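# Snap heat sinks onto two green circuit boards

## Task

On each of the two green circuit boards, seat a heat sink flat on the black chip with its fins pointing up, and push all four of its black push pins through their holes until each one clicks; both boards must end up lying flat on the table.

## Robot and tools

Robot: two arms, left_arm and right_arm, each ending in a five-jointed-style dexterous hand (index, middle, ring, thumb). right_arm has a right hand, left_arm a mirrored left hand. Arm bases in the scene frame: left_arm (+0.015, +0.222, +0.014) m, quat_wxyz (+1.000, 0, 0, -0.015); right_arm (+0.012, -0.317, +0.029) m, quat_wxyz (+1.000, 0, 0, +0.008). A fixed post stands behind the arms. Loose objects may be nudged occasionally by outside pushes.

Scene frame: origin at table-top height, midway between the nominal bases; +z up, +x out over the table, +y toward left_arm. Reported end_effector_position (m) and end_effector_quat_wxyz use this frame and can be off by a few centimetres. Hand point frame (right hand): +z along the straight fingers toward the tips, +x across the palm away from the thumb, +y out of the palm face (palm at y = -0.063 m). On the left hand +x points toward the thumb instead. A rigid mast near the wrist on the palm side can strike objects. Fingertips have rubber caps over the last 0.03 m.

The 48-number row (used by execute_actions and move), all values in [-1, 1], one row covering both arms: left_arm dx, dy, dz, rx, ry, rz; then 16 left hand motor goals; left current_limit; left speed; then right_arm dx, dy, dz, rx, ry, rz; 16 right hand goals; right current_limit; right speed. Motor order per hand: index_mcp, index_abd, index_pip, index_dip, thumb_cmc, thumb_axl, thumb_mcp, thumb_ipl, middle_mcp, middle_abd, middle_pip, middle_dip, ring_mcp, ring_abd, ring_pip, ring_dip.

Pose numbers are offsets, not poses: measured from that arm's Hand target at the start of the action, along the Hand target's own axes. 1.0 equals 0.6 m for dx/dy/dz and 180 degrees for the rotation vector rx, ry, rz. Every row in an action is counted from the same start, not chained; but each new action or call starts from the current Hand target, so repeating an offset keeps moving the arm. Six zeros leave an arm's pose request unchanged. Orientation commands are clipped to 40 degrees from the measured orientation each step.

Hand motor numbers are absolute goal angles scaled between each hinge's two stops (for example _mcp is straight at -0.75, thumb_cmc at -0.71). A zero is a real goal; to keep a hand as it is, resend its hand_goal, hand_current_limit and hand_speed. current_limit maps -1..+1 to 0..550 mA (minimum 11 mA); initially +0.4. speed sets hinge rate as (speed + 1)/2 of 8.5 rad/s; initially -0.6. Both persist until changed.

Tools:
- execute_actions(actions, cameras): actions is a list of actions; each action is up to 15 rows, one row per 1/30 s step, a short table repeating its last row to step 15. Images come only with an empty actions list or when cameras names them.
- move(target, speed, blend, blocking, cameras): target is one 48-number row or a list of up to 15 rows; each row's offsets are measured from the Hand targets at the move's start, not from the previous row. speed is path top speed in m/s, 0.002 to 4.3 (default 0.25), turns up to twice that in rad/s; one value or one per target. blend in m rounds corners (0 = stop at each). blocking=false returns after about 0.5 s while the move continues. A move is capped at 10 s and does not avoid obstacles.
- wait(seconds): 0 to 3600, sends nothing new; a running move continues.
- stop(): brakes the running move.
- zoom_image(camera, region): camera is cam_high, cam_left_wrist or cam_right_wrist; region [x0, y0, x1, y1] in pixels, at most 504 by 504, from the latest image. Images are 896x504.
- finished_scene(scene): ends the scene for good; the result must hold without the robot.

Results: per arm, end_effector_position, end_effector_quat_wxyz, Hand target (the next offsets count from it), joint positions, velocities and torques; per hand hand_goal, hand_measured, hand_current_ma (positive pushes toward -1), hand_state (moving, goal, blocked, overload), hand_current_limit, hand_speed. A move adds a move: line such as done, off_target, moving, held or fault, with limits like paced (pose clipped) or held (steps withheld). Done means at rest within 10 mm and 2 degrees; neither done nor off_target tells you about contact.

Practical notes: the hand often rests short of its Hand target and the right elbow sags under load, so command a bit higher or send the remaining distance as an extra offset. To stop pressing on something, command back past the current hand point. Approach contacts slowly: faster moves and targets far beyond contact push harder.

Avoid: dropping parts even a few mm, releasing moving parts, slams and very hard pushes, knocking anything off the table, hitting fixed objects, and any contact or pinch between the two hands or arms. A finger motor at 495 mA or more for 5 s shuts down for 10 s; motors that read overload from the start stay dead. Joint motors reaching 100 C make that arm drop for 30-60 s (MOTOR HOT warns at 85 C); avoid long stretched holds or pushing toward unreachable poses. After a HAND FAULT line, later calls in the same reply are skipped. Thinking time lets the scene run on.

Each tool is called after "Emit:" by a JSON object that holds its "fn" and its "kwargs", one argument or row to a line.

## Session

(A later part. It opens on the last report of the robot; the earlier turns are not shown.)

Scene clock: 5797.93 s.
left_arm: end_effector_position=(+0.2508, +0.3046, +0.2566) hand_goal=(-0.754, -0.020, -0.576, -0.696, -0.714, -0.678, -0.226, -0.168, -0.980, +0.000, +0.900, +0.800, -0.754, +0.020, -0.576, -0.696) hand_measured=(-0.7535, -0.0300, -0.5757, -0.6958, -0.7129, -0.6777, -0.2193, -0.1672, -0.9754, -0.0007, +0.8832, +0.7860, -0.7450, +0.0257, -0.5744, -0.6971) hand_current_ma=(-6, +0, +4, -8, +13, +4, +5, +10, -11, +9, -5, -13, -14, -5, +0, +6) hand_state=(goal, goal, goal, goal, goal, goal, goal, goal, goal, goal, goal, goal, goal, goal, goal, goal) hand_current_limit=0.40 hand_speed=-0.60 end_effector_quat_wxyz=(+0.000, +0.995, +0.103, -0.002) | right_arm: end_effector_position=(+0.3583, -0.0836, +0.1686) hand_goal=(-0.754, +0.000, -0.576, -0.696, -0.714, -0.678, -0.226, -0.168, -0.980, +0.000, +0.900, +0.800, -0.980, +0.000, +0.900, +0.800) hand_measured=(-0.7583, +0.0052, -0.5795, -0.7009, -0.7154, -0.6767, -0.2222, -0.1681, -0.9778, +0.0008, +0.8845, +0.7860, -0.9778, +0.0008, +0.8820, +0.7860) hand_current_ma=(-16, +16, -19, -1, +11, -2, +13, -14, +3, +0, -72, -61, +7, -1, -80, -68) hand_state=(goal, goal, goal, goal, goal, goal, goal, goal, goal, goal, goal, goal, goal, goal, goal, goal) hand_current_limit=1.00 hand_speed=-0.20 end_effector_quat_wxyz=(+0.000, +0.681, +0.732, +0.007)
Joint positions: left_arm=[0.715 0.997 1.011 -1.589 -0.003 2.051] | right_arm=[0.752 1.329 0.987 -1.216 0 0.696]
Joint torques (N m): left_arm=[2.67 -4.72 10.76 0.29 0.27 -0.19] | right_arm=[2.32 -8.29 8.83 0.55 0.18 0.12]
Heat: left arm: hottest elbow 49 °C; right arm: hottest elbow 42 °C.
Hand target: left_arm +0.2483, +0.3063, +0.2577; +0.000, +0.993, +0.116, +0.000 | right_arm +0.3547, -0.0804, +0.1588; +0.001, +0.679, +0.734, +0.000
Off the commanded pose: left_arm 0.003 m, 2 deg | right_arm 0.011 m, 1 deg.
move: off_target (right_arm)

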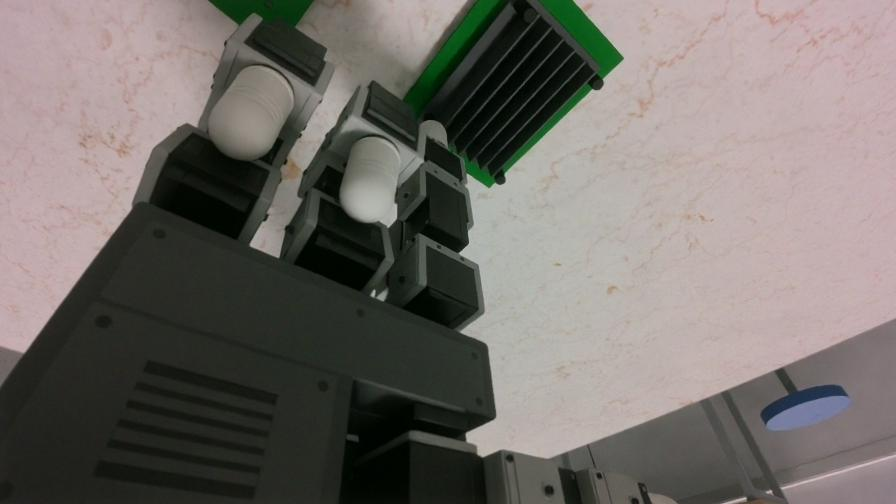

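Emit:
{"fn": "move", "kwargs": {
  "target": [0,0,0,0,0,0,-0.754,-0.02,-0.576,-0.696,-0.714,-0.678,-0.226,-0.168,-0.98,0,0.9,0.8,-0.754,0.02,-0.576,-0.696,0.4,-0.6,0,0,0,0,0,0,-0.80,-0.065,-0.576,-0.696,-0.714,-0.678,-0.226,-0.168,-0.98,0,0.9,0.8,-0.98,0,0.9,0.8,1.0,-0.8],
  "speed": 0.02,
  "cameras": ["cam_right_wrist"]
}}

Emit:
{"fn": "zoom_image", "kwargs": {
  "camera": "cam_right_wrist",
  "region": [370, 50, 490, 140]
}}

Scene clock: 5813.30 s.
left_arm: end_effector_position=(+0.2508, +0.3046, +0.2566) hand_goal=(-0.754, -0.020, -0.576, -0.696, -0.714, -0.678, -0.226, -0.168, -0.980, +0.000, +0.900, +0.800, -0.754, +0.020, -0.576, -0.696) hand_measured=(-0.7535, -0.0300, -0.5757, -0.6958, -0.7142, -0.6777, -0.2193, -0.1691, -0.9742, +0.0008, +0.8845, +0.7860, -0.7450, +0.0257, -0.5757, -0.6983) hand_current_ma=(-3, +1, -2, -7, +8, -7, +7, +5, +11, -9, -7, -7, -5, -6, +8, +10) hand_state=(goal, goal, goal, goal, goal, goal, goal, goal, goal, goal, goal, goal, goal, goal, goal, goal) hand_current_limit=0.40 hand_speed=-0.60 end_effector_quat_wxyz=(+0.000, +0.995, +0.103, -0.002) | right_arm: end_effector_position=(+0.3595, -0.0822, +0.1690) hand_goal=(-0.800, -0.066, -0.576, -0.696, -0.714, -0.678, -0.226, -0.168, -0.980, +0.000, +0.900, +0.800, -0.980, +0.000, +0.900, +0.800) hand_measured=(-0.7800, -0.0227, -0.5731, -0.6958, -0.7154, -0.6777, -0.2222, -0.1681, -0.9778, -0.0007, +0.8845, +0.7860, -0.9778, -0.0007, +0.8820, +0.7860) hand_current_ma=(+87, +124, +9, +12, +8, -10, +9, -5, +7, +2, -73, -58, +10, +5, -76, -59) hand_state=(blocked, blocked, goal, goal, goal, goal, goal, goal, goal, goal, goal, goal, goal, goal, goal, goal) hand_current_limit=1.00 hand_speed=-0.80 end_effector_quat_wxyz=(+0.001, +0.681, +0.732, +0.010)
Joint positions: left_arm=[0.715 0.997 1.011 -1.589 -0.003 2.051] | right_arm=[0.752 1.329 0.987 -1.209 0 0.696]
Joint torques (N m): left_arm=[2.43 -4.31 10.63 0.39 0.22 -0.18] | right_arm=[2.2 -8.23 8.84 0.31 0.17 0.11]
Heat: left arm: hottest elbow 49 °C; right arm: hottest elbow 42 °C.
Hand target: left_arm +0.2483, +0.3063, +0.2577; +0.000, +0.993, +0.116, +0.000 | right_arm +0.3547, -0.0804, +0.1588; +0.000, +0.679, +0.734, +0.000
Off the commanded pose: left_arm 0.003 m, 2 deg | right_arm 0.011 m, 1 deg.
move: done

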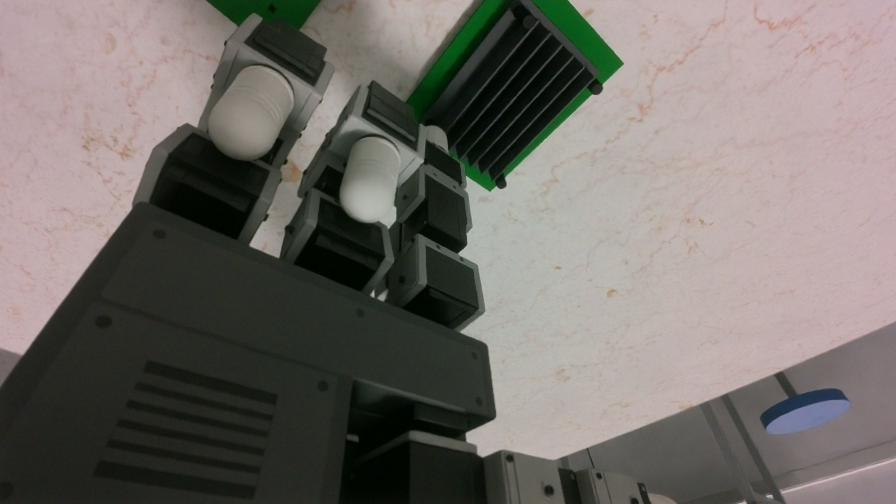

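Scaled by 4.200 from the camera's image (finer frame: 1280x720).

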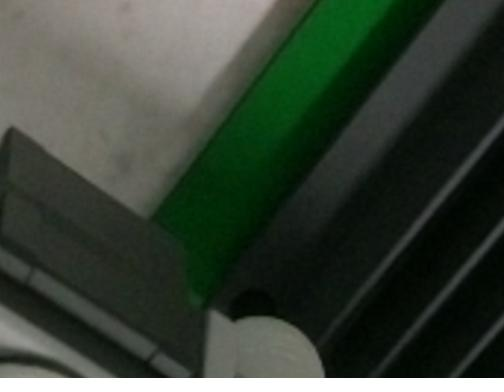

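Emit:
{"fn": "move", "kwargs": {
  "target": [
    [0,0,0,0,0,0,-0.754,-0.02,-0.576,-0.696,-0.714,-0.678,-0.226,-0.168,-0.98,0,0.9,0.8,-0.754,0.02,-0.576,-0.696,0.4,-0.6,0,0,0,0,0,0,-0.754,0.01,-0.576,-0.696,-0.714,-0.678,-0.226,-0.168,-0.98,0,0.9,0.8,-0.98,0,0.9,0.8,1.0,-0.8],
    [0,0,0,0,0,0,-0.754,-0.02,-0.576,-0.696,-0.714,-0.678,-0.226,-0.168,-0.98,0,0.9,0.8,-0.754,0.02,-0.576,-0.696,0.4,-0.6,0,0.005,-0.045,0,0,0,-0.754,0.01,-0.576,-0.696,-0.714,-0.678,-0.226,-0.168,-0.98,0,0.9,0.8,-0.98,0,0.9,0.8,1.0,-0.8]
  ],
  "speed": 0.03,
  "cameras": ["cam_right_wrist"]
}}

Emit:
{"fn": "zoom_image", "kwargs": {
  "camera": "cam_right_wrist",
  "region": [370, 50, 490, 140]
}}

Scene clock: 5825.13 s.
left_arm: end_effector_position=(+0.2508, +0.3046, +0.2566) hand_goal=(-0.754, -0.020, -0.576, -0.696, -0.714, -0.678, -0.226, -0.168, -0.980, +0.000, +0.900, +0.800, -0.754, +0.020, -0.576, -0.696) hand_measured=(-0.7535, -0.0285, -0.5757, -0.6958, -0.7142, -0.6767, -0.2193, -0.1681, -0.9754, +0.0008, +0.8832, +0.7860, -0.7450, +0.0242, -0.5744, -0.6983) hand_current_ma=(-2, +3, +1, -14, +12, +8, -1, +12, +1, -7, -8, -19, -8, -2, -7, +7) hand_state=(goal, goal, goal, goal, goal, goal, goal, goal, goal, goal, goal, goal, goal, goal, goal, goal) hand_current_limit=0.40 hand_speed=-0.60 end_effector_quat_wxyz=(+0.000, +0.995, +0.103, -0.002) | right_arm: end_effector_position=(+0.3499, -0.0916, +0.1677) hand_goal=(-0.754, +0.010, -0.576, -0.696, -0.714, -0.678, -0.226, -0.168, -0.980, +0.000, +0.900, +0.800, -0.980, +0.000, +0.900, +0.800) hand_measured=(-0.7486, +0.0125, -0.5744, -0.6958, -0.7154, -0.6767, -0.2222, -0.1681, -0.9778, +0.0008, +0.8845, +0.7860, -0.9778, -0.0007, +0.8820, +0.7860) hand_current_ma=(+21, +7, +2, +9, -1, -7, +11, -4, +4, +10, -68, -54, +8, -2, -69, -65) hand_state=(goal, goal, goal, goal, goal, goal, goal, goal, goal, goal, goal, goal, goal, goal, goal, goal) hand_current_limit=1.00 hand_speed=-0.80 end_effector_quat_wxyz=(+0.000, +0.681, +0.732, -0.018)
Joint positions: left_arm=[0.715 0.997 1.011 -1.589 -0.003 2.051] | right_arm=[0.752 1.329 0.991 -1.268 0.001 0.696]
Joint torques (N m): left_arm=[2.37 -5.66 10.77 0.16 0.28 -0.19] | right_arm=[1.67 -9.82 13.08 -0.38 0.13 0.07]
Heat: left arm: hottest elbow 49 °C; right arm: hottest elbow 42 °C.
Hand target: left_arm +0.2483, +0.3063, +0.2577; +0.000, +0.993, +0.116, +0.000 | right_arm +0.3576, -0.0801, +0.1858; +0.000, +0.679, +0.734, +0.000
Off the commanded pose: left_arm 0.003 m, 2 deg | right_arm 0.023 m, 2 deg.
move: off_target (right_arm)

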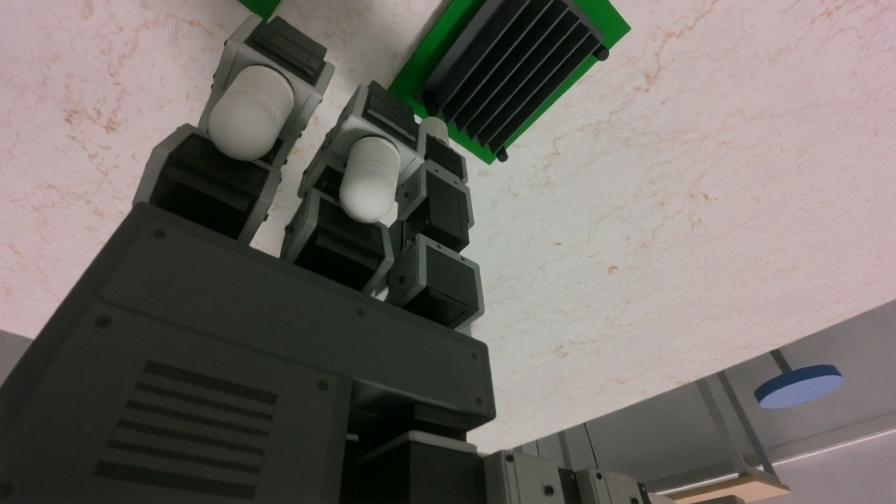

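Scaled by 4.200 from the camera's image (finer frame: 1280x720).

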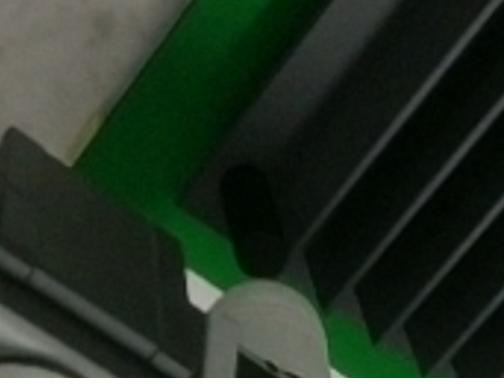

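Emit:
{"fn": "move", "kwargs": {
  "target": [
    [0,0,0,0,0,0,-0.754,-0.02,-0.576,-0.696,-0.714,-0.678,-0.226,-0.168,-0.98,0,0.9,0.8,-0.754,0.02,-0.576,-0.696,0.4,-0.6,0.0151,0.0213,-0.0367,0,0,0,-0.754,0.0,-0.576,-0.696,-0.714,-0.678,-0.226,-0.168,-0.98,0,0.9,0.8,-0.98,0,0.9,0.8,1.0,-0.8],
    [0,0,0,0,0,0,-0.754,-0.02,-0.576,-0.696,-0.714,-0.678,-0.226,-0.168,-0.98,0,0.9,0.8,-0.754,0.02,-0.576,-0.696,0.4,-0.6,-0.0097,-0.0026,0.008,0,0,0,-0.754,0.0,-0.576,-0.696,-0.714,-0.678,-0.226,-0.168,-0.98,0,0.9,0.8,-0.98,0,0.9,0.8,1.0,-0.8]
  ],
  "speed": 0.04,
  "cameras": ["cam_right_wrist"]
}}

Emit:
{"fn": "zoom_image", "kwargs": {
  "camera": "cam_right_wrist",
  "region": [370, 50, 490, 140]
}}

Scene clock: 5849.47 s.
left_arm: end_effector_position=(+0.2508, +0.3046, +0.2566) hand_goal=(-0.754, -0.020, -0.576, -0.696, -0.714, -0.678, -0.226, -0.168, -0.980, +0.000, +0.900, +0.800, -0.754, +0.020, -0.576, -0.696) hand_measured=(-0.7535, -0.0285, -0.5757, -0.6958, -0.7129, -0.6767, -0.2203, -0.1681, -0.9754, +0.0008, +0.8845, +0.7847, -0.7450, +0.0272, -0.5757, -0.6971) hand_current_ma=(-9, -3, +5, -3, +8, -2, -2, +6, +2, -3, -3, -8, -7, -5, -7, +1) hand_state=(goal, goal, goal, goal, goal, goal, goal, goal, goal, goal, goal, goal, goal, goal, goal, goal) hand_current_limit=0.40 hand_speed=-0.60 end_effector_quat_wxyz=(+0.000, +0.995, +0.103, -0.002) | right_arm: end_effector_position=(+0.3562, -0.0855, +0.1809) hand_goal=(-0.754, +0.000, -0.576, -0.696, -0.714, -0.678, -0.226, -0.168, -0.980, +0.000, +0.900, +0.800, -0.980, +0.000, +0.900, +0.800) hand_measured=(-0.7486, +0.0052, -0.5731, -0.6958, -0.7154, -0.6777, -0.2222, -0.1681, -0.9778, +0.0008, +0.8845, +0.7860, -0.9778, -0.0007, +0.8820, +0.7860) hand_current_ma=(+17, +26, +7, +6, +4, -3, +14, +1, +7, +3, -69, -60, +14, +3, -82, -61) hand_state=(goal, goal, goal, goal, goal, goal, goal, goal, goal, goal, goal, goal, goal, goal, goal, goal) hand_current_limit=1.00 hand_speed=-0.80 end_effector_quat_wxyz=(+0.000, +0.681, +0.732, -0.005)
Joint positions: left_arm=[0.715 0.997 1.011 -1.589 -0.003 2.051] | right_arm=[0.752 1.324 1.02 -1.276 0.001 0.696]
Joint torques (N m): left_arm=[2.9 -4.42 10.73 0.39 0.32 -0.19] | right_arm=[0.85 -10.11 9.18 0.42 0.13 -0.03]
Heat: left arm: hottest elbow 49 °C; right arm: hottest elbow 44 °C.
Hand target: left_arm +0.2483, +0.3063, +0.2577; +0.000, +0.993, +0.116, +0.000 | right_arm +0.3565, -0.0861, +0.1809; +0.000, +0.679, +0.734, +0.000
Off the commanded pose: left_arm 0.003 m, 2 deg | right_arm 0.001 m, 1 deg.
move: done

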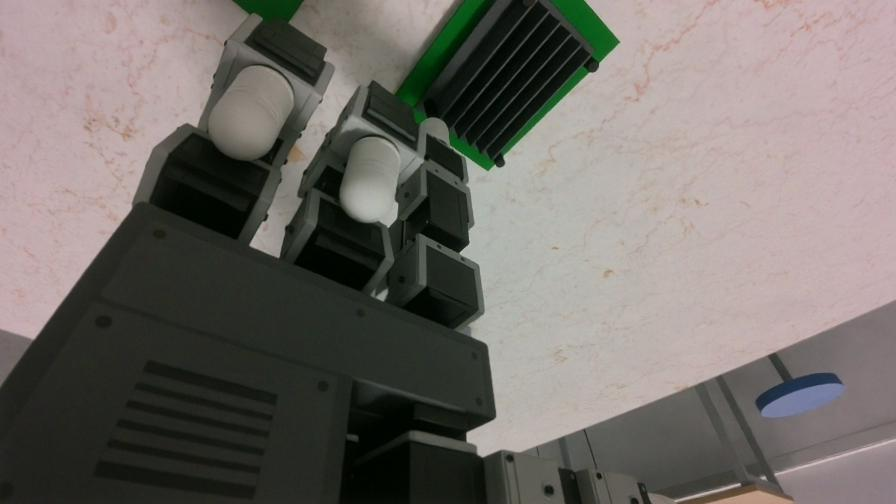

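Scaled by 4.200 from the camera's image (finer frame: 1280x720).

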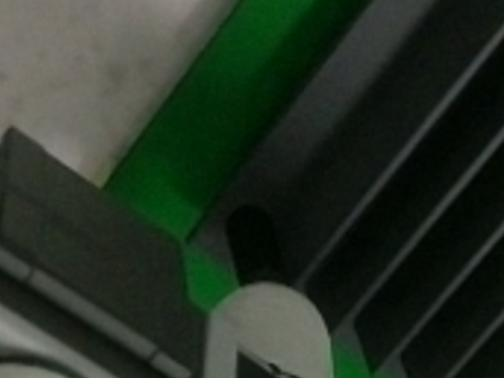

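Emit:
{"fn": "move", "kwargs": {
  "target": [0,0,0,0,0,0,-0.754,-0.02,-0.576,-0.696,-0.714,-0.678,-0.226,-0.168,-0.98,0,0.9,0.8,-0.754,0.02,-0.576,-0.696,0.4,-0.6,-0.0015,-0.0043,0.018,0,0,0,-0.754,0.0,-0.576,-0.696,-0.714,-0.678,-0.226,-0.168,-0.98,0,0.9,0.8,-0.98,0,0.9,0.8,1.0,-0.8],
  "speed": 0.02,
  "cameras": ["cam_right_wrist"]
}}

Emit:
{"fn": "zoom_image", "kwargs": {
  "camera": "cam_right_wrist",
  "region": [370, 50, 490, 140]
}}

Scene clock: 5859.07 s.
left_arm: end_effector_position=(+0.2508, +0.3046, +0.2566) hand_goal=(-0.754, -0.020, -0.576, -0.696, -0.714, -0.678, -0.226, -0.168, -0.980, +0.000, +0.900, +0.800, -0.754, +0.020, -0.576, -0.696) hand_measured=(-0.7523, -0.0300, -0.5757, -0.6958, -0.7117, -0.6777, -0.2203, -0.1672, -0.9742, +0.0008, +0.8832, +0.7860, -0.7450, +0.0272, -0.5757, -0.6983) hand_current_ma=(-3, +3, +1, -3, +19, -7, +6, +4, -4, -12, +0, -12, -3, -7, +4, +9) hand_state=(goal, goal, goal, goal, goal, goal, goal, goal, goal, goal, goal, goal, goal, goal, goal, goal) hand_current_limit=0.40 hand_speed=-0.60 end_effector_quat_wxyz=(+0.000, +0.995, +0.103, -0.002) | right_arm: end_effector_position=(+0.3545, -0.0871, +0.1715) hand_goal=(-0.754, +0.000, -0.576, -0.696, -0.714, -0.678, -0.226, -0.168, -0.980, +0.000, +0.900, +0.800, -0.980, +0.000, +0.900, +0.800) hand_measured=(-0.7498, +0.0052, -0.5744, -0.6958, -0.7154, -0.6777, -0.2222, -0.1672, -0.9778, +0.0008, +0.8845, +0.7860, -0.9778, +0.0008, +0.8820, +0.7860) hand_current_ma=(+15, +16, +5, +5, -1, -2, +14, -4, +4, +7, -70, -58, +11, +2, -72, -57) hand_state=(goal, goal, goal, goal, goal, goal, goal, goal, goal, goal, goal, goal, goal, goal, goal, goal) hand_current_limit=1.00 hand_speed=-0.80 end_effector_quat_wxyz=(+0.000, +0.681, +0.732, -0.003)
Joint positions: left_arm=[0.715 0.997 1.011 -1.589 -0.003 2.051] | right_arm=[0.752 1.324 0.993 -1.246 0.001 0.696]
Joint torques (N m): left_arm=[1.79 -5.42 10.55 0.31 0.25 -0.18] | right_arm=[1.08 -9.64 9.05 0.42 0.13 -0.01]
Heat: left arm: hottest elbow 49 °C; right arm: hottest elbow 44 °C.
Hand target: left_arm +0.2483, +0.3063, +0.2577; +0.000, +0.993, +0.116, +0.000 | right_arm +0.3541, -0.0871, +0.1703; +0.000, +0.679, +0.734, +0.001
Off the commanded pose: left_arm 0.003 m, 2 deg | right_arm 0.001 m, 0 deg.
move: done

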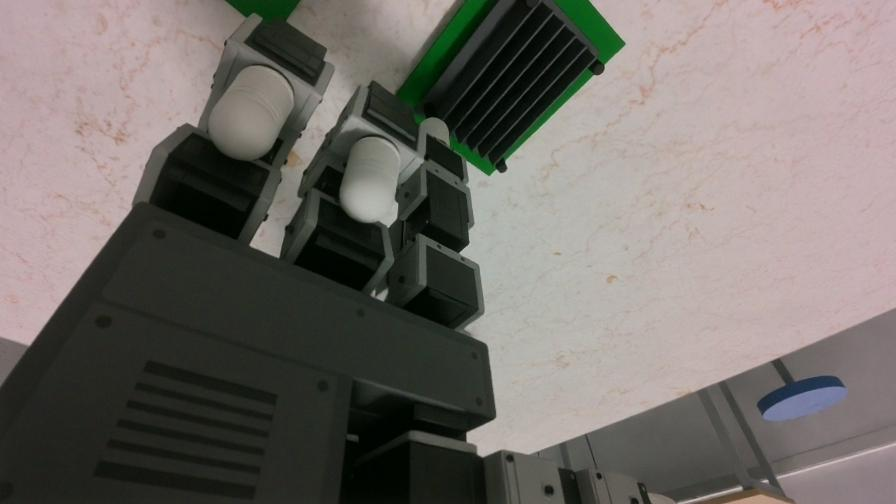

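Scaled by 4.200 from the camera's image (finer frame: 1280x720).

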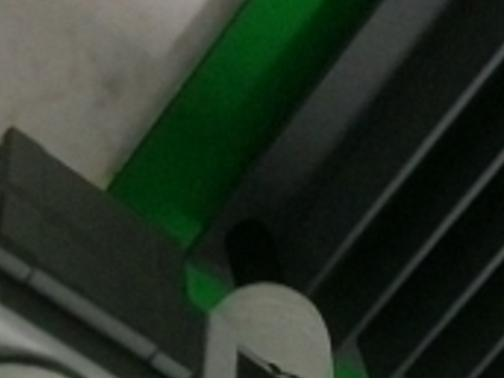

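Emit:
{"fn": "move", "kwargs": {
  "target": [0,0,0,0,0,0,-0.754,-0.02,-0.576,-0.696,-0.714,-0.678,-0.226,-0.168,-0.98,0,0.9,0.8,-0.754,0.02,-0.576,-0.696,0.4,-0.6,-0.0007,-0.0017,0.01,0,0,0,-0.754,0.0,-0.576,-0.696,-0.714,-0.678,-0.226,-0.168,-0.98,0,0.9,0.8,-0.98,0,0.9,0.8,1.0,-0.4],
  "speed": 0.02,
  "cameras": ["cam_right_wrist"]
}}

Emit:
{"fn": "zoom_image", "kwargs": {
  "camera": "cam_right_wrist",
  "region": [370, 50, 490, 140]
}}

Scene clock: 5867.17 s.
left_arm: end_effector_position=(+0.2508, +0.3046, +0.2566) hand_goal=(-0.754, -0.020, -0.576, -0.696, -0.714, -0.678, -0.226, -0.168, -0.980, +0.000, +0.900, +0.800, -0.754, +0.020, -0.576, -0.696) hand_measured=(-0.7535, -0.0300, -0.5757, -0.6958, -0.7129, -0.6777, -0.2193, -0.1681, -0.9754, +0.0008, +0.8832, +0.7860, -0.7462, +0.0257, -0.5757, -0.6983) hand_current_ma=(-4, +3, +1, -9, +4, -6, +4, +14, -3, +0, -15, -8, -6, +0, -5, +8) hand_state=(goal, goal, goal, goal, goal, goal, goal, goal, goal, goal, goal, goal, goal, goal, goal, goal) hand_current_limit=0.40 hand_speed=-0.60 end_effector_quat_wxyz=(+0.000, +0.995, +0.103, -0.002) | right_arm: end_effector_position=(+0.3549, -0.0868, +0.1680) hand_goal=(-0.754, +0.000, -0.576, -0.696, -0.714, -0.678, -0.226, -0.168, -0.980, +0.000, +0.900, +0.800, -0.980, +0.000, +0.900, +0.800) hand_measured=(-0.7523, +0.0081, -0.5795, -0.6996, -0.7167, -0.6767, -0.2222, -0.1681, -0.9778, -0.0007, +0.8845, +0.7860, -0.9778, -0.0007, +0.8820, +0.7860) hand_current_ma=(+6, +21, -21, -2, -4, -9, +15, -3, -9, +1, -69, -59, +17, +2, -83, -56) hand_state=(goal, goal, goal, goal, goal, goal, goal, goal, goal, goal, goal, goal, goal, goal, goal, goal) hand_current_limit=1.00 hand_speed=-0.40 end_effector_quat_wxyz=(+0.001, +0.681, +0.732, +0.001)
Joint positions: left_arm=[0.715 0.997 1.011 -1.589 -0.003 2.051] | right_arm=[0.752 1.324 0.983 -1.228 0.001 0.696]
Joint torques (N m): left_arm=[2.08 -4.95 10.85 0.42 0.31 -0.24] | right_arm=[1.14 -9.52 8.79 0.35 0.14 0.01]
Heat: left arm: hottest elbow 49 °C; right arm: hottest elbow 43 °C.
Hand target: left_arm +0.2483, +0.3063, +0.2577; +0.000, +0.993, +0.116, +0.000 | right_arm +0.3531, -0.0876, +0.1643; +0.000, +0.679, +0.734, +0.001
Off the commanded pose: left_arm 0.003 m, 2 deg | right_arm 0.004 m, 0 deg.
move: done

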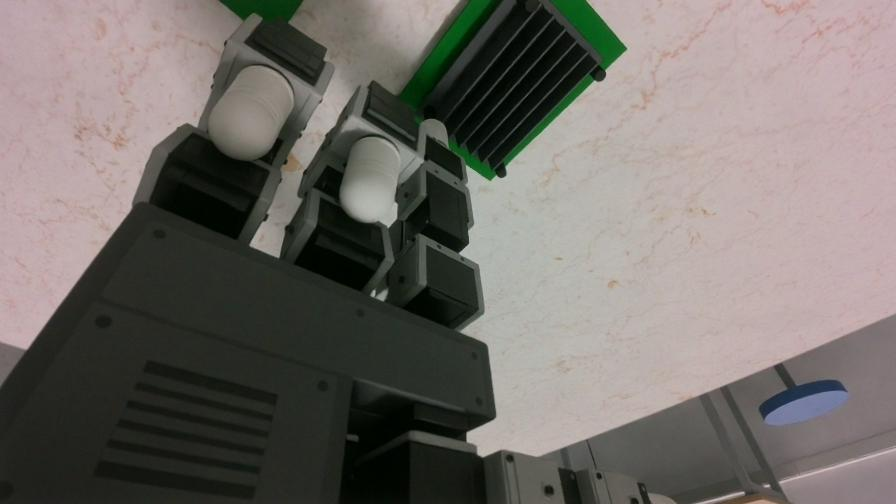

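Scaled by 4.200 from the camera's image (finer frame: 1280x720).

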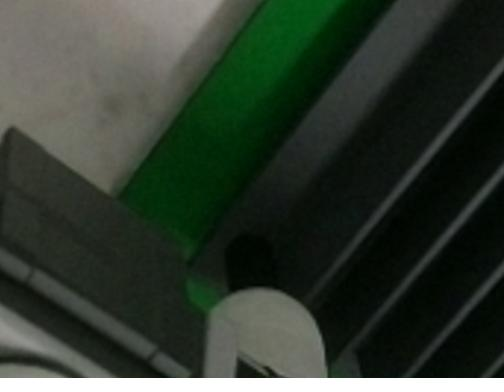

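Emit:
{"fn": "move", "kwargs": {
  "target": [0,0,0,0,0,0,-0.754,-0.02,-0.576,-0.696,-0.714,-0.678,-0.226,-0.168,-0.98,0,0.9,0.8,-0.754,0.02,-0.576,-0.696,0.4,-0.6,-0.003,-0.008,0.025,0.02,-0.008,0,-0.735,0.0,-0.57,-0.696,-0.714,-0.678,-0.226,-0.168,-0.98,0,0.9,0.8,-0.98,0,0.9,0.8,1.0,-0.4],
  "speed": 0.02,
  "cameras": ["cam_right_wrist"]
}}

Emit:
{"fn": "zoom_image", "kwargs": {
  "camera": "cam_right_wrist",
  "region": [370, 50, 490, 140]
}}

Scene clock: 5883.93 s.
left_arm: end_effector_position=(+0.2508, +0.3046, +0.2566) hand_goal=(-0.754, -0.020, -0.576, -0.696, -0.714, -0.678, -0.226, -0.168, -0.980, +0.000, +0.900, +0.800, -0.754, +0.020, -0.576, -0.696) hand_measured=(-0.7535, -0.0300, -0.5757, -0.6958, -0.7142, -0.6777, -0.2203, -0.1672, -0.9742, +0.0023, +0.8832, +0.7860, -0.7450, +0.0272, -0.5744, -0.6983) hand_current_ma=(-1, -5, +6, -13, +10, -9, +1, +4, +1, -4, -3, -18, -10, -6, -2, +2) hand_state=(goal, goal, goal, goal, goal, goal, goal, goal, goal, goal, goal, goal, goal, goal, goal, goal) hand_current_limit=0.40 hand_speed=-0.60 end_effector_quat_wxyz=(+0.000, +0.995, +0.103, -0.002) | right_arm: end_effector_position=(+0.3507, -0.0870, +0.1654) hand_goal=(-0.736, +0.000, -0.570, -0.696, -0.714, -0.678, -0.226, -0.168, -0.980, +0.000, +0.900, +0.800, -0.980, +0.000, +0.900, +0.800) hand_measured=(-0.7257, +0.0081, -0.5667, -0.6958, -0.7154, -0.6777, -0.2222, -0.1681, -0.9778, +0.0008, +0.8832, +0.7860, -0.9778, +0.0008, +0.8832, +0.7860) hand_current_ma=(+46, +17, +9, +6, -4, -6, +14, -14, +2, +4, -70, -56, +11, -8, -79, -71) hand_state=(goal, goal, goal, goal, goal, goal, goal, goal, goal, goal, goal, goal, goal, goal, goal, goal) hand_current_limit=1.00 hand_speed=-0.40 end_effector_quat_wxyz=(-0.008, +0.681, +0.733, -0.006)
Joint positions: left_arm=[0.715 0.997 1.011 -1.589 -0.003 2.051] | right_arm=[0.752 1.326 0.983 -1.241 -0.015 0.695]
Joint torques (N m): left_arm=[3.37 -5.13 10.88 0.38 0.26 -0.18] | right_arm=[0.67 -6.24 9.33 -0.4 -0.06 -0.03]
Heat: left arm: hottest elbow 49 °C; right arm: hottest elbow 42 °C.
Hand target: left_arm +0.2483, +0.3063, +0.2577; +0.000, +0.993, +0.116, +0.000 | right_arm +0.3484, -0.0898, +0.1493; -0.012, +0.679, +0.733, -0.031
Off the commanded pose: left_arm 0.003 m, 2 deg | right_arm 0.016 m, 3 deg.
move: off_target (right_arm)

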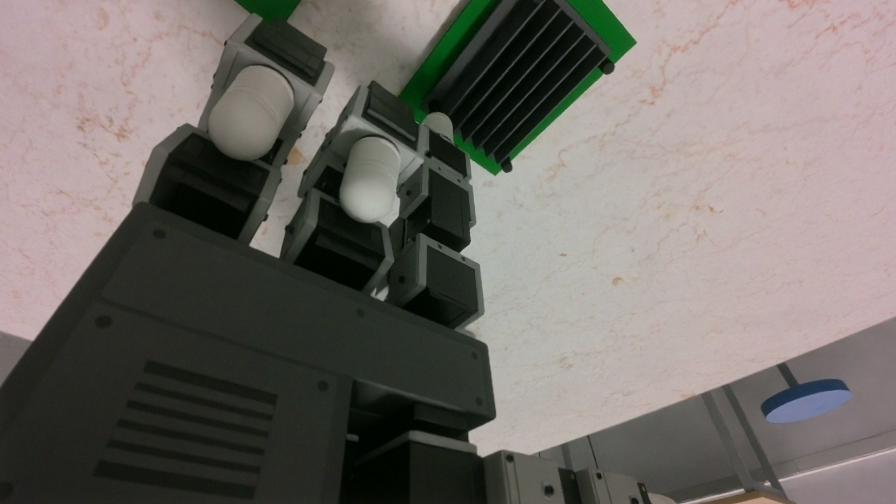

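Scaled by 4.200 from the camera's image (finer frame: 1280x720).

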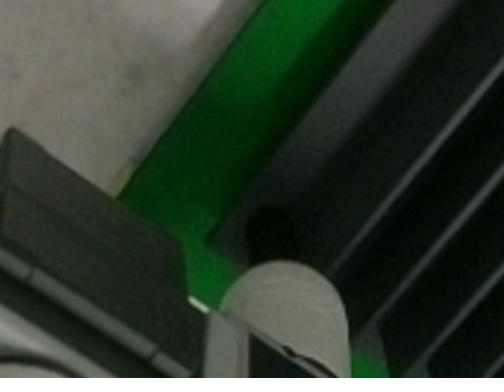

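Emit:
{"fn": "move", "kwargs": {
  "target": [0,0,0,0,0,0,-0.754,-0.02,-0.576,-0.696,-0.714,-0.678,-0.226,-0.168,-0.98,0,0.9,0.8,-0.754,0.02,-0.576,-0.696,0.4,-0.6,0,-0.002,0.0333,0.01,-0.004,0,-0.72,0.01,-0.56,-0.69,-0.714,-0.678,-0.226,-0.168,-0.98,0,0.9,0.8,-0.98,0,0.9,0.8,1.0,-0.4],
  "speed": 0.03,
  "cameras": ["cam_right_wrist"]
}}

Emit:
{"fn": "zoom_image", "kwargs": {
  "camera": "cam_right_wrist",
  "region": [370, 50, 490, 140]
}}

Scene clock: 5889.83 s.
left_arm: end_effector_position=(+0.2508, +0.3046, +0.2566) hand_goal=(-0.754, -0.020, -0.576, -0.696, -0.714, -0.678, -0.226, -0.168, -0.980, +0.000, +0.900, +0.800, -0.754, +0.020, -0.576, -0.696) hand_measured=(-0.7523, -0.0314, -0.5770, -0.6958, -0.7142, -0.6767, -0.2203, -0.1681, -0.9754, +0.0008, +0.8820, +0.7860, -0.7462, +0.0272, -0.5757, -0.6983) hand_current_ma=(-2, +7, +7, -6, +14, +3, +3, +7, +3, -6, -9, -15, -6, +1, -3, +15) hand_state=(goal, goal, goal, goal, goal, goal, goal, goal, goal, goal, goal, goal, goal, goal, goal, goal) hand_current_limit=0.40 hand_speed=-0.60 end_effector_quat_wxyz=(+0.000, +0.995, +0.103, -0.002) | right_arm: end_effector_position=(+0.3496, -0.0869, +0.1629) hand_goal=(-0.720, +0.010, -0.560, -0.690, -0.714, -0.678, -0.226, -0.168, -0.980, +0.000, +0.900, +0.800, -0.980, +0.000, +0.900, +0.800) hand_measured=(-0.7185, +0.0140, -0.5577, -0.6907, -0.7154, -0.6767, -0.2222, -0.1681, -0.9778, +0.0008, +0.8832, +0.7860, -0.9778, -0.0007, +0.8832, +0.7860) hand_current_ma=(+8, +8, +5, +4, +7, -7, +12, +0, +0, +5, -68, -62, +12, +4, -76, -55) hand_state=(goal, goal, goal, goal, goal, goal, goal, goal, goal, goal, goal, goal, goal, goal, goal, goal) hand_current_limit=1.00 hand_speed=-0.40 end_effector_quat_wxyz=(-0.010, +0.680, +0.733, -0.010)
Joint positions: left_arm=[0.715 0.997 1.011 -1.589 -0.003 2.051] | right_arm=[0.752 1.331 0.983 -1.244 -0.019 0.694]
Joint torques (N m): left_arm=[1.61 -4.19 10.7 0.32 0.24 -0.18] | right_arm=[0.5 -4.42 7.83 0.29 -0.29 -0.05]
Heat: left arm: hottest elbow 49 °C; right arm: hottest elbow 42 °C.
Hand target: left_arm +0.2483, +0.3063, +0.2577; +0.000, +0.993, +0.116, +0.000 | right_arm +0.3461, -0.0905, +0.1294; -0.018, +0.678, +0.733, -0.047
Off the commanded pose: left_arm 0.003 m, 2 deg | right_arm 0.034 m, 4 deg.
move: off_target (right_arm)

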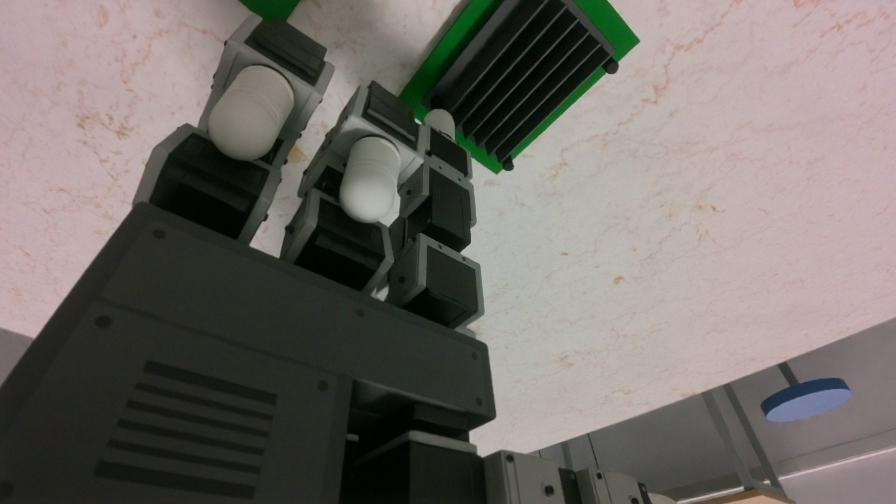

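Scaled by 4.200 from the camera's image (finer frame: 1280x720).

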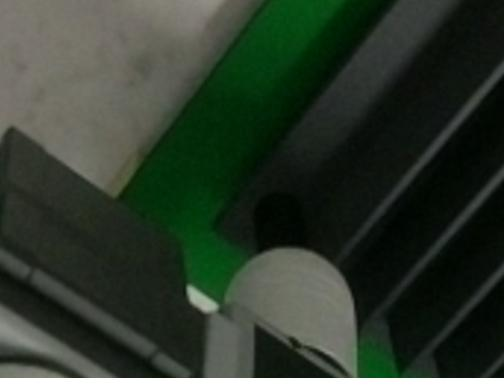

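Emit:
{"fn": "move", "kwargs": {
  "target": [0,0,0,0,0,0,-0.754,-0.02,-0.576,-0.696,-0.714,-0.678,-0.226,-0.168,-0.98,0,0.9,0.8,-0.754,0.02,-0.576,-0.696,0.4,-0.6,0,-0.001,0.0333,0.006,-0.002,0,-0.70,0.01,-0.55,-0.69,-0.714,-0.678,-0.226,-0.168,-0.98,0,0.9,0.8,-0.98,0,0.9,0.8,1.0,-0.4],
  "speed": 0.03,
  "cameras": ["cam_right_wrist"]
}}

Emit:
{"fn": "zoom_image", "kwargs": {
  "camera": "cam_right_wrist",
  "region": [370, 50, 490, 140]
}}

Scene clock: 5898.43 s.
left_arm: end_effector_position=(+0.2508, +0.3046, +0.2566) hand_goal=(-0.754, -0.020, -0.576, -0.696, -0.714, -0.678, -0.226, -0.168, -0.980, +0.000, +0.900, +0.800, -0.754, +0.020, -0.576, -0.696) hand_measured=(-0.7535, -0.0285, -0.5757, -0.6958, -0.7129, -0.6777, -0.2203, -0.1672, -0.9754, +0.0008, +0.8832, +0.7872, -0.7462, +0.0272, -0.5744, -0.6971) hand_current_ma=(-2, +1, +2, -4, +13, +1, +8, +1, +4, -3, -6, -16, -3, +1, +3, +9) hand_state=(goal, goal, goal, goal, goal, goal, goal, goal, goal, goal, goal, goal, goal, goal, goal, goal) hand_current_limit=0.40 hand_speed=-0.60 end_effector_quat_wxyz=(+0.000, +0.995, +0.103, -0.002) | right_arm: end_effector_position=(+0.3499, -0.0847, +0.1578) hand_goal=(-0.700, +0.010, -0.550, -0.690, -0.714, -0.678, -0.226, -0.168, -0.980, +0.000, +0.900, +0.800, -0.980, +0.000, +0.900, +0.800) hand_measured=(-0.7149, +0.0096, -0.5577, -0.6945, -0.7104, -0.6777, -0.2222, -0.1681, -0.9778, +0.0008, +0.8845, +0.7860, -0.9778, +0.0008, +0.8832, +0.7860) hand_current_ma=(-68, +2, -33, -14, +30, -7, +17, -9, -1, +6, -72, -55, +16, +3, -79, -57) hand_state=(goal, goal, goal, goal, goal, goal, goal, goal, goal, goal, goal, goal, goal, goal, goal, goal) hand_current_limit=1.00 hand_speed=-0.40 end_effector_quat_wxyz=(-0.014, +0.680, +0.733, -0.012)
Joint positions: left_arm=[0.715 0.997 1.011 -1.589 -0.003 2.051] | right_arm=[0.752 1.343 0.981 -1.235 -0.027 0.694]
Joint torques (N m): left_arm=[1.2 -5.19 10.82 0.27 0.28 -0.16] | right_arm=[0.56 -3.72 5.67 1.07 -0.27 -0.06]
Heat: left arm: hottest elbow 49 °C; right arm: hottest elbow 41 °C.
Hand target: left_arm +0.2483, +0.3063, +0.2577; +0.000, +0.993, +0.116, +0.000 | right_arm +0.3436, -0.0915, +0.1095; -0.022, +0.678, +0.732, -0.056
Off the commanded pose: left_arm 0.003 m, 2 deg | right_arm 0.049 m, 5 deg.
move: off_target (right_arm)

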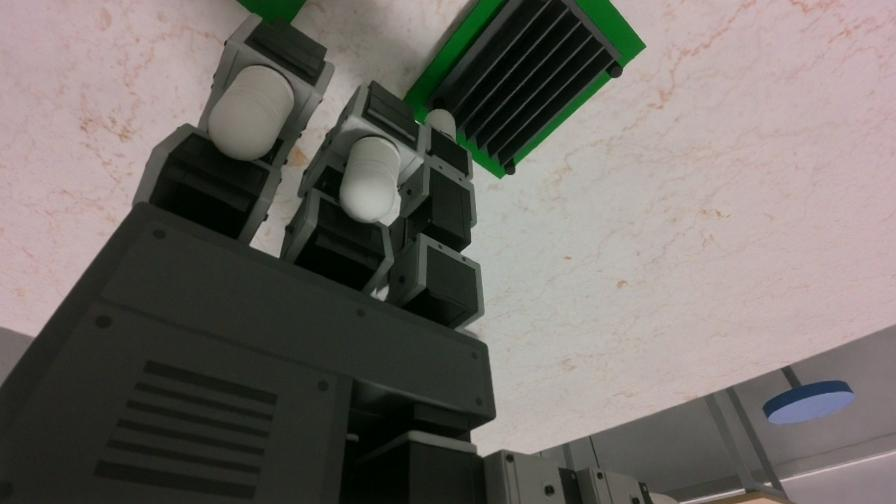

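Scaled by 4.200 from the camera's image (finer frame: 1280x720).

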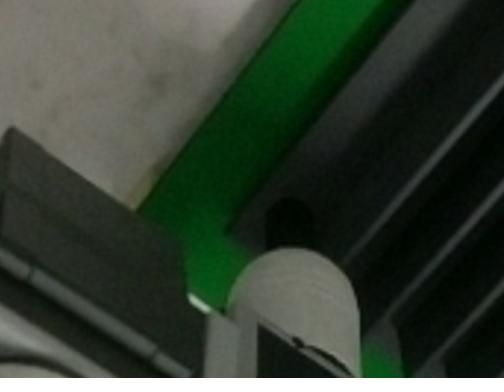

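Emit:
{"fn": "move", "kwargs": {
  "target": [0,0,0,0,0,0,-0.754,-0.02,-0.576,-0.696,-0.714,-0.678,-0.226,-0.168,-0.98,0,0.9,0.8,-0.754,0.02,-0.576,-0.696,0.4,-0.6,-0.002,-0.002,0.0333,0.008,-0.003,0,-0.69,0.01,-0.54,-0.68,-0.714,-0.678,-0.226,-0.168,-0.98,0,0.9,0.8,-0.98,0,0.9,0.8,1.0,-0.4],
  "speed": 0.03,
  "cameras": ["cam_right_wrist"]
}}

Emit:
{"fn": "zoom_image", "kwargs": {
  "camera": "cam_right_wrist",
  "region": [370, 50, 490, 140]
}}

Scene clock: 5906.77 s.
left_arm: end_effector_position=(+0.2508, +0.3046, +0.2566) hand_goal=(-0.754, -0.020, -0.576, -0.696, -0.714, -0.678, -0.226, -0.168, -0.980, +0.000, +0.900, +0.800, -0.754, +0.020, -0.576, -0.696) hand_measured=(-0.7535, -0.0314, -0.5757, -0.6958, -0.7129, -0.6767, -0.2183, -0.1672, -0.9754, +0.0008, +0.8845, +0.7860, -0.7462, +0.0242, -0.5757, -0.6983) hand_current_ma=(+0, +6, +3, -11, +15, +3, +1, +0, +1, -4, -7, -7, -1, -5, +10, -2) hand_state=(goal, goal, goal, goal, goal, goal, goal, goal, goal, goal, goal, goal, goal, goal, goal, goal) hand_current_limit=0.40 hand_speed=-0.60 end_effector_quat_wxyz=(+0.000, +0.995, +0.103, -0.002) | right_arm: end_effector_position=(+0.3501, -0.0836, +0.1574) hand_goal=(-0.690, +0.010, -0.540, -0.680, -0.714, -0.678, -0.226, -0.168, -0.980, +0.000, +0.900, +0.800, -0.980, +0.000, +0.900, +0.800) hand_measured=(-0.7185, -0.0065, -0.5577, -0.6945, -0.7104, -0.6777, -0.2222, -0.1681, -0.9778, +0.0008, +0.8845, +0.7860, -0.9778, -0.0007, +0.8832, +0.7860) hand_current_ma=(-127, -52, -87, -50, +24, -3, +14, -12, +6, -2, -75, -62, +11, +0, -77, -67) hand_state=(blocked, goal, goal, goal, goal, goal, goal, goal, goal, goal, goal, goal, goal, goal, goal, goal) hand_current_limit=1.00 hand_speed=-0.40 end_effector_quat_wxyz=(-0.016, +0.680, +0.733, -0.010)
Joint positions: left_arm=[0.715 0.997 1.011 -1.589 -0.003 2.051] | right_arm=[0.752 1.343 0.981 -1.231 -0.031 0.694]
Joint torques (N m): left_arm=[1.44 -5.3 10.81 0.44 0.27 -0.19] | right_arm=[0.32 -2.02 3.6 1.63 -0.47 -0.09]
Heat: left arm: hottest elbow 49 °C; right arm: hottest elbow 40 °C.
Hand target: left_arm +0.2483, +0.3063, +0.2577; +0.000, +0.993, +0.116, +0.000 | right_arm +0.3404, -0.0938, +0.0899; -0.027, +0.678, +0.732, -0.068
Off the commanded pose: left_arm 0.003 m, 2 deg | right_arm 0.069 m, 7 deg.
move: off_target (right_arm)

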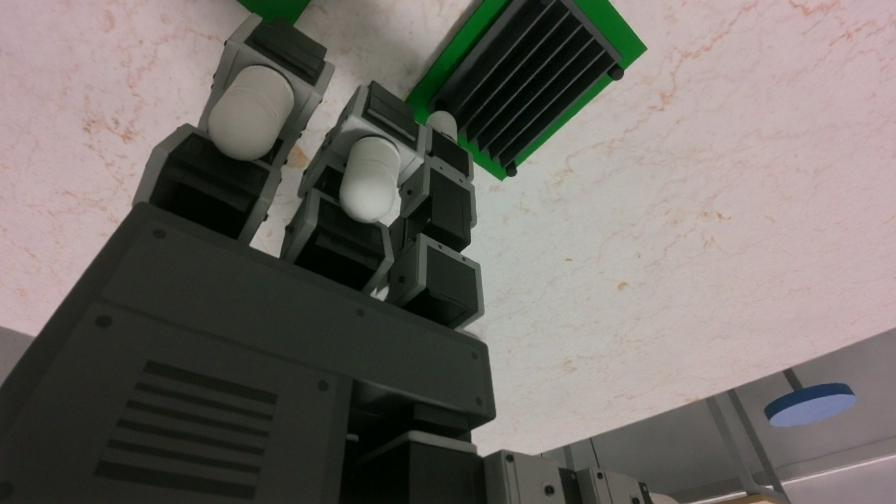

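Scaled by 4.200 from the camera's image (finer frame: 1280x720).

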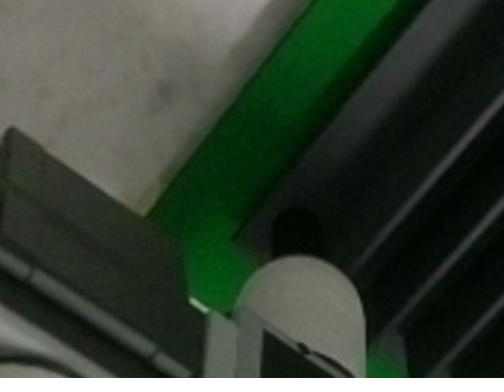

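Emit:
{"fn": "move", "kwargs": {
  "target": [0,0,0,0,0,0,-0.754,-0.02,-0.576,-0.696,-0.714,-0.678,-0.226,-0.168,-0.98,0,0.9,0.8,-0.754,0.02,-0.576,-0.696,0.4,-0.6,-0.002,-0.001,0.0333,0.006,-0.003,0,-0.68,0.02,-0.53,-0.68,-0.714,-0.678,-0.226,-0.168,-0.98,0,0.9,0.8,-0.98,0,0.9,0.8,1.0,-0.4],
  "speed": 0.03,
  "cameras": ["cam_right_wrist"]
}}

Emit:
{"fn": "zoom_image", "kwargs": {
  "camera": "cam_right_wrist",
  "region": [370, 50, 490, 140]
}}

Scene clock: 5917.37 s.
left_arm: end_effector_position=(+0.2508, +0.3046, +0.2566) hand_goal=(-0.754, -0.020, -0.576, -0.696, -0.714, -0.678, -0.226, -0.168, -0.980, +0.000, +0.900, +0.800, -0.754, +0.020, -0.576, -0.696) hand_measured=(-0.7523, -0.0300, -0.5757, -0.6971, -0.7129, -0.6777, -0.2193, -0.1681, -0.9754, +0.0008, +0.8832, +0.7847, -0.7462, +0.0257, -0.5757, -0.6983) hand_current_ma=(-14, +0, +4, -8, +10, -7, +4, +8, +3, -4, -6, -17, -2, -3, +1, +16) hand_state=(goal, goal, goal, goal, goal, goal, goal, goal, goal, goal, goal, goal, goal, goal, goal, goal) hand_current_limit=0.40 hand_speed=-0.60 end_effector_quat_wxyz=(+0.000, +0.995, +0.103, -0.002) | right_arm: end_effector_position=(+0.3508, -0.0829, +0.1563) hand_goal=(-0.680, +0.020, -0.530, -0.680, -0.714, -0.678, -0.226, -0.168, -0.980, +0.000, +0.900, +0.800, -0.980, +0.000, +0.900, +0.800) hand_measured=(-0.7281, -0.0197, -0.5590, -0.6958, -0.7104, -0.6767, -0.2222, -0.1672, -0.9778, +0.0008, +0.8845, +0.7860, -0.9778, -0.0007, +0.8820, +0.7860) hand_current_ma=(-212, -113, -126, -56, +22, -5, +14, -2, -6, -4, -71, -57, +11, -8, -75, -51) hand_state=(blocked, blocked, blocked, goal, goal, goal, goal, goal, goal, goal, goal, goal, goal, goal, goal, goal) hand_current_limit=1.00 hand_speed=-0.40 end_effector_quat_wxyz=(-0.016, +0.680, +0.733, -0.008)
Joint positions: left_arm=[0.715 0.997 1.011 -1.589 -0.003 2.051] | right_arm=[0.752 1.344 0.978 -1.222 -0.031 0.694]
Joint torques (N m): left_arm=[2.2 -4.78 10.71 0.38 0.32 -0.15] | right_arm=[0.38 -0.73 1.59 2.11 -0.64 -0.1]
Heat: left arm: hottest elbow 49 °C; right arm: hottest elbow 39 °C.
Hand target: left_arm +0.2483, +0.3063, +0.2577; +0.000, +0.993, +0.116, +0.000 | right_arm +0.3373, -0.0964, +0.0702; -0.030, +0.677, +0.731, -0.079
Off the commanded pose: left_arm 0.003 m, 2 deg | right_arm 0.088 m, 8 deg.
move: off_target (right_arm)

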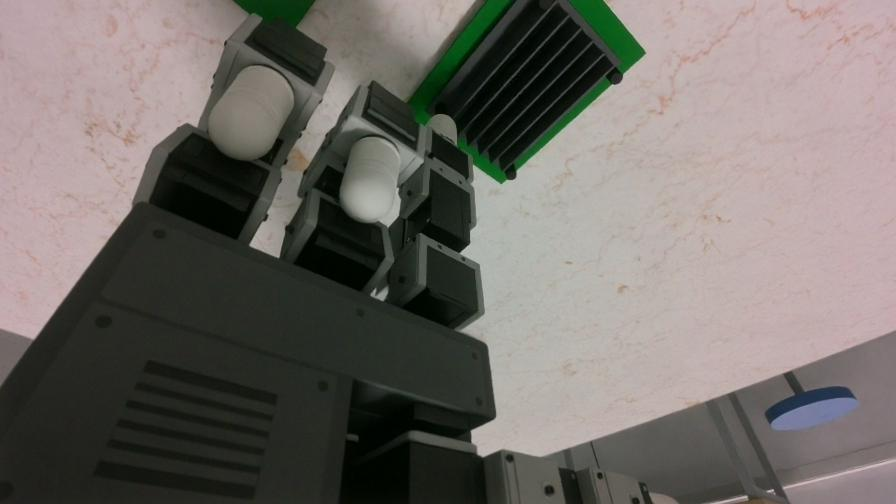

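Scaled by 4.200 from the camera's image (finer frame: 1280x720).

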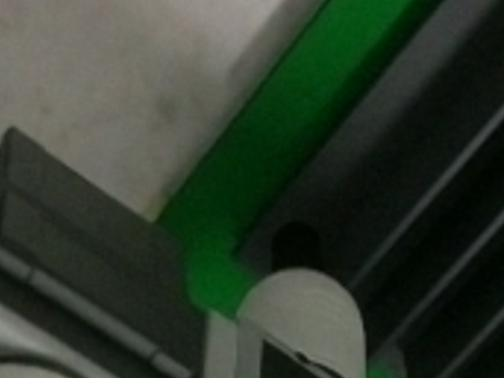

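Emit:
{"fn": "move", "kwargs": {
  "target": [0,0,0,0,0,0,-0.754,-0.02,-0.576,-0.696,-0.714,-0.678,-0.226,-0.168,-0.98,0,0.9,0.8,-0.754,0.02,-0.576,-0.696,0.4,-0.6,0.0067,-0.0027,-0.2113,-0.05,0.02,0,-0.754,0.0,-0.576,-0.696,-0.714,-0.678,-0.226,-0.168,-0.98,0,0.9,0.8,-0.98,0,0.9,0.8,1.0,-0.8],
  "speed": 0.05,
  "cameras": ["cam_right_wrist"]
}}

Emit:
{"fn": "zoom_image", "kwargs": {
  "camera": "cam_right_wrist",
  "region": [370, 0, 650, 190]
}}

Scene clock: 5937.20 s.
left_arm: end_effector_position=(+0.2508, +0.3046, +0.2566) hand_goal=(-0.754, -0.020, -0.576, -0.696, -0.714, -0.678, -0.226, -0.168, -0.980, +0.000, +0.900, +0.800, -0.754, +0.020, -0.576, -0.696) hand_measured=(-0.7523, -0.0300, -0.5757, -0.6958, -0.7129, -0.6777, -0.2193, -0.1672, -0.9742, +0.0008, +0.8820, +0.7847, -0.7450, +0.0272, -0.5744, -0.6971) hand_current_ma=(-5, -1, -4, -8, +16, -9, +8, +2, -2, -2, +2, -15, -4, -1, +0, +9) hand_state=(goal, goal, goal, goal, goal, goal, goal, goal, goal, goal, goal, goal, goal, goal, goal, goal) hand_current_limit=0.40 hand_speed=-0.60 end_effector_quat_wxyz=(+0.000, +0.995, +0.103, -0.002) | right_arm: end_effector_position=(+0.3475, -0.0933, +0.1775) hand_goal=(-0.754, +0.000, -0.576, -0.696, -0.714, -0.678, -0.226, -0.168, -0.980, +0.000, +0.900, +0.800, -0.980, +0.000, +0.900, +0.800) hand_measured=(-0.7462, +0.0037, -0.5718, -0.6920, -0.7104, -0.6777, -0.2222, -0.1681, -0.9778, -0.0007, +0.8845, +0.7860, -0.9778, -0.0007, +0.8820, +0.7860) hand_current_ma=(+30, +11, +2, +27, +21, -4, +12, -8, +3, +8, -67, -54, +12, +0, -78, -66) hand_state=(goal, goal, goal, goal, goal, goal, goal, goal, goal, goal, goal, goal, goal, goal, goal, goal) hand_current_limit=1.00 hand_speed=-0.80 end_effector_quat_wxyz=(-0.002, +0.680, +0.733, -0.017)
Joint positions: left_arm=[0.715 0.997 1.011 -1.589 -0.003 2.051] | right_arm=[0.752 1.31 1.001 -1.296 -0.001 0.692]
Joint torques (N m): left_arm=[3.02 -5.48 10.85 0.29 0.26 -0.1] | right_arm=[1.67 -9.52 13.04 -0.31 0.21 0.12]
Motor temperatures (°C): left_arm=[26 28 49 28 25 27] | right_arm=[26 29 37 26 24 27]
Heat: left arm: hottest elbow 49 °C; right arm: hottest elbow 37 °C.
Hand target: left_arm +0.2483, +0.3063, +0.2577; +0.000, +0.993, +0.116, +0.000 | right_arm +0.3543, -0.0829, +0.1952; +0.000, +0.679, +0.734, +0.000
Off the commanded pose: left_arm 0.003 m, 2 deg | right_arm 0.022 m, 2 deg.
move: off_target (right_arm)

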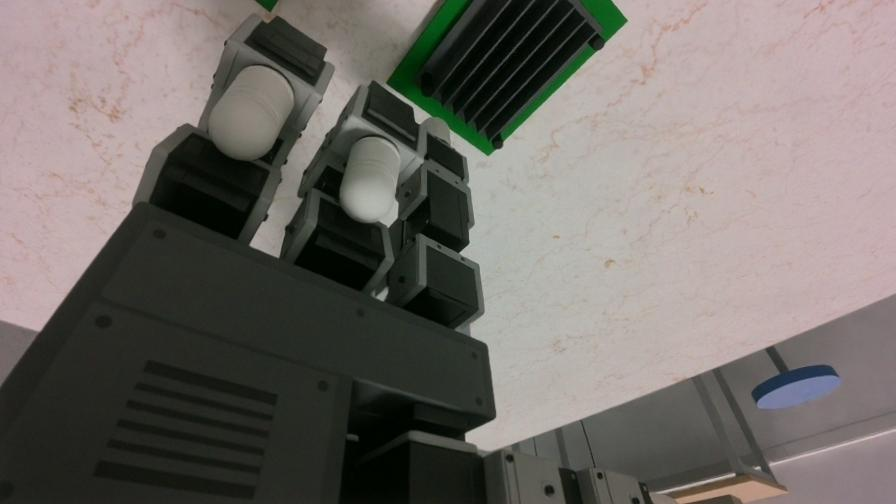

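Scaled by 1.800 from the camera's image (finer frame: 1280x720).

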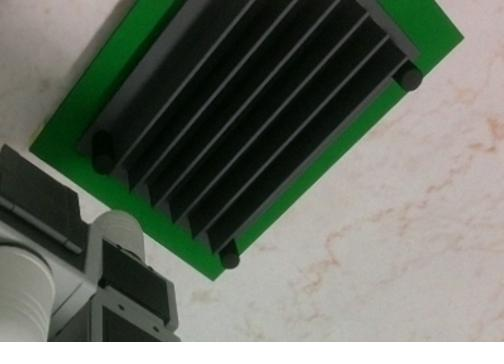

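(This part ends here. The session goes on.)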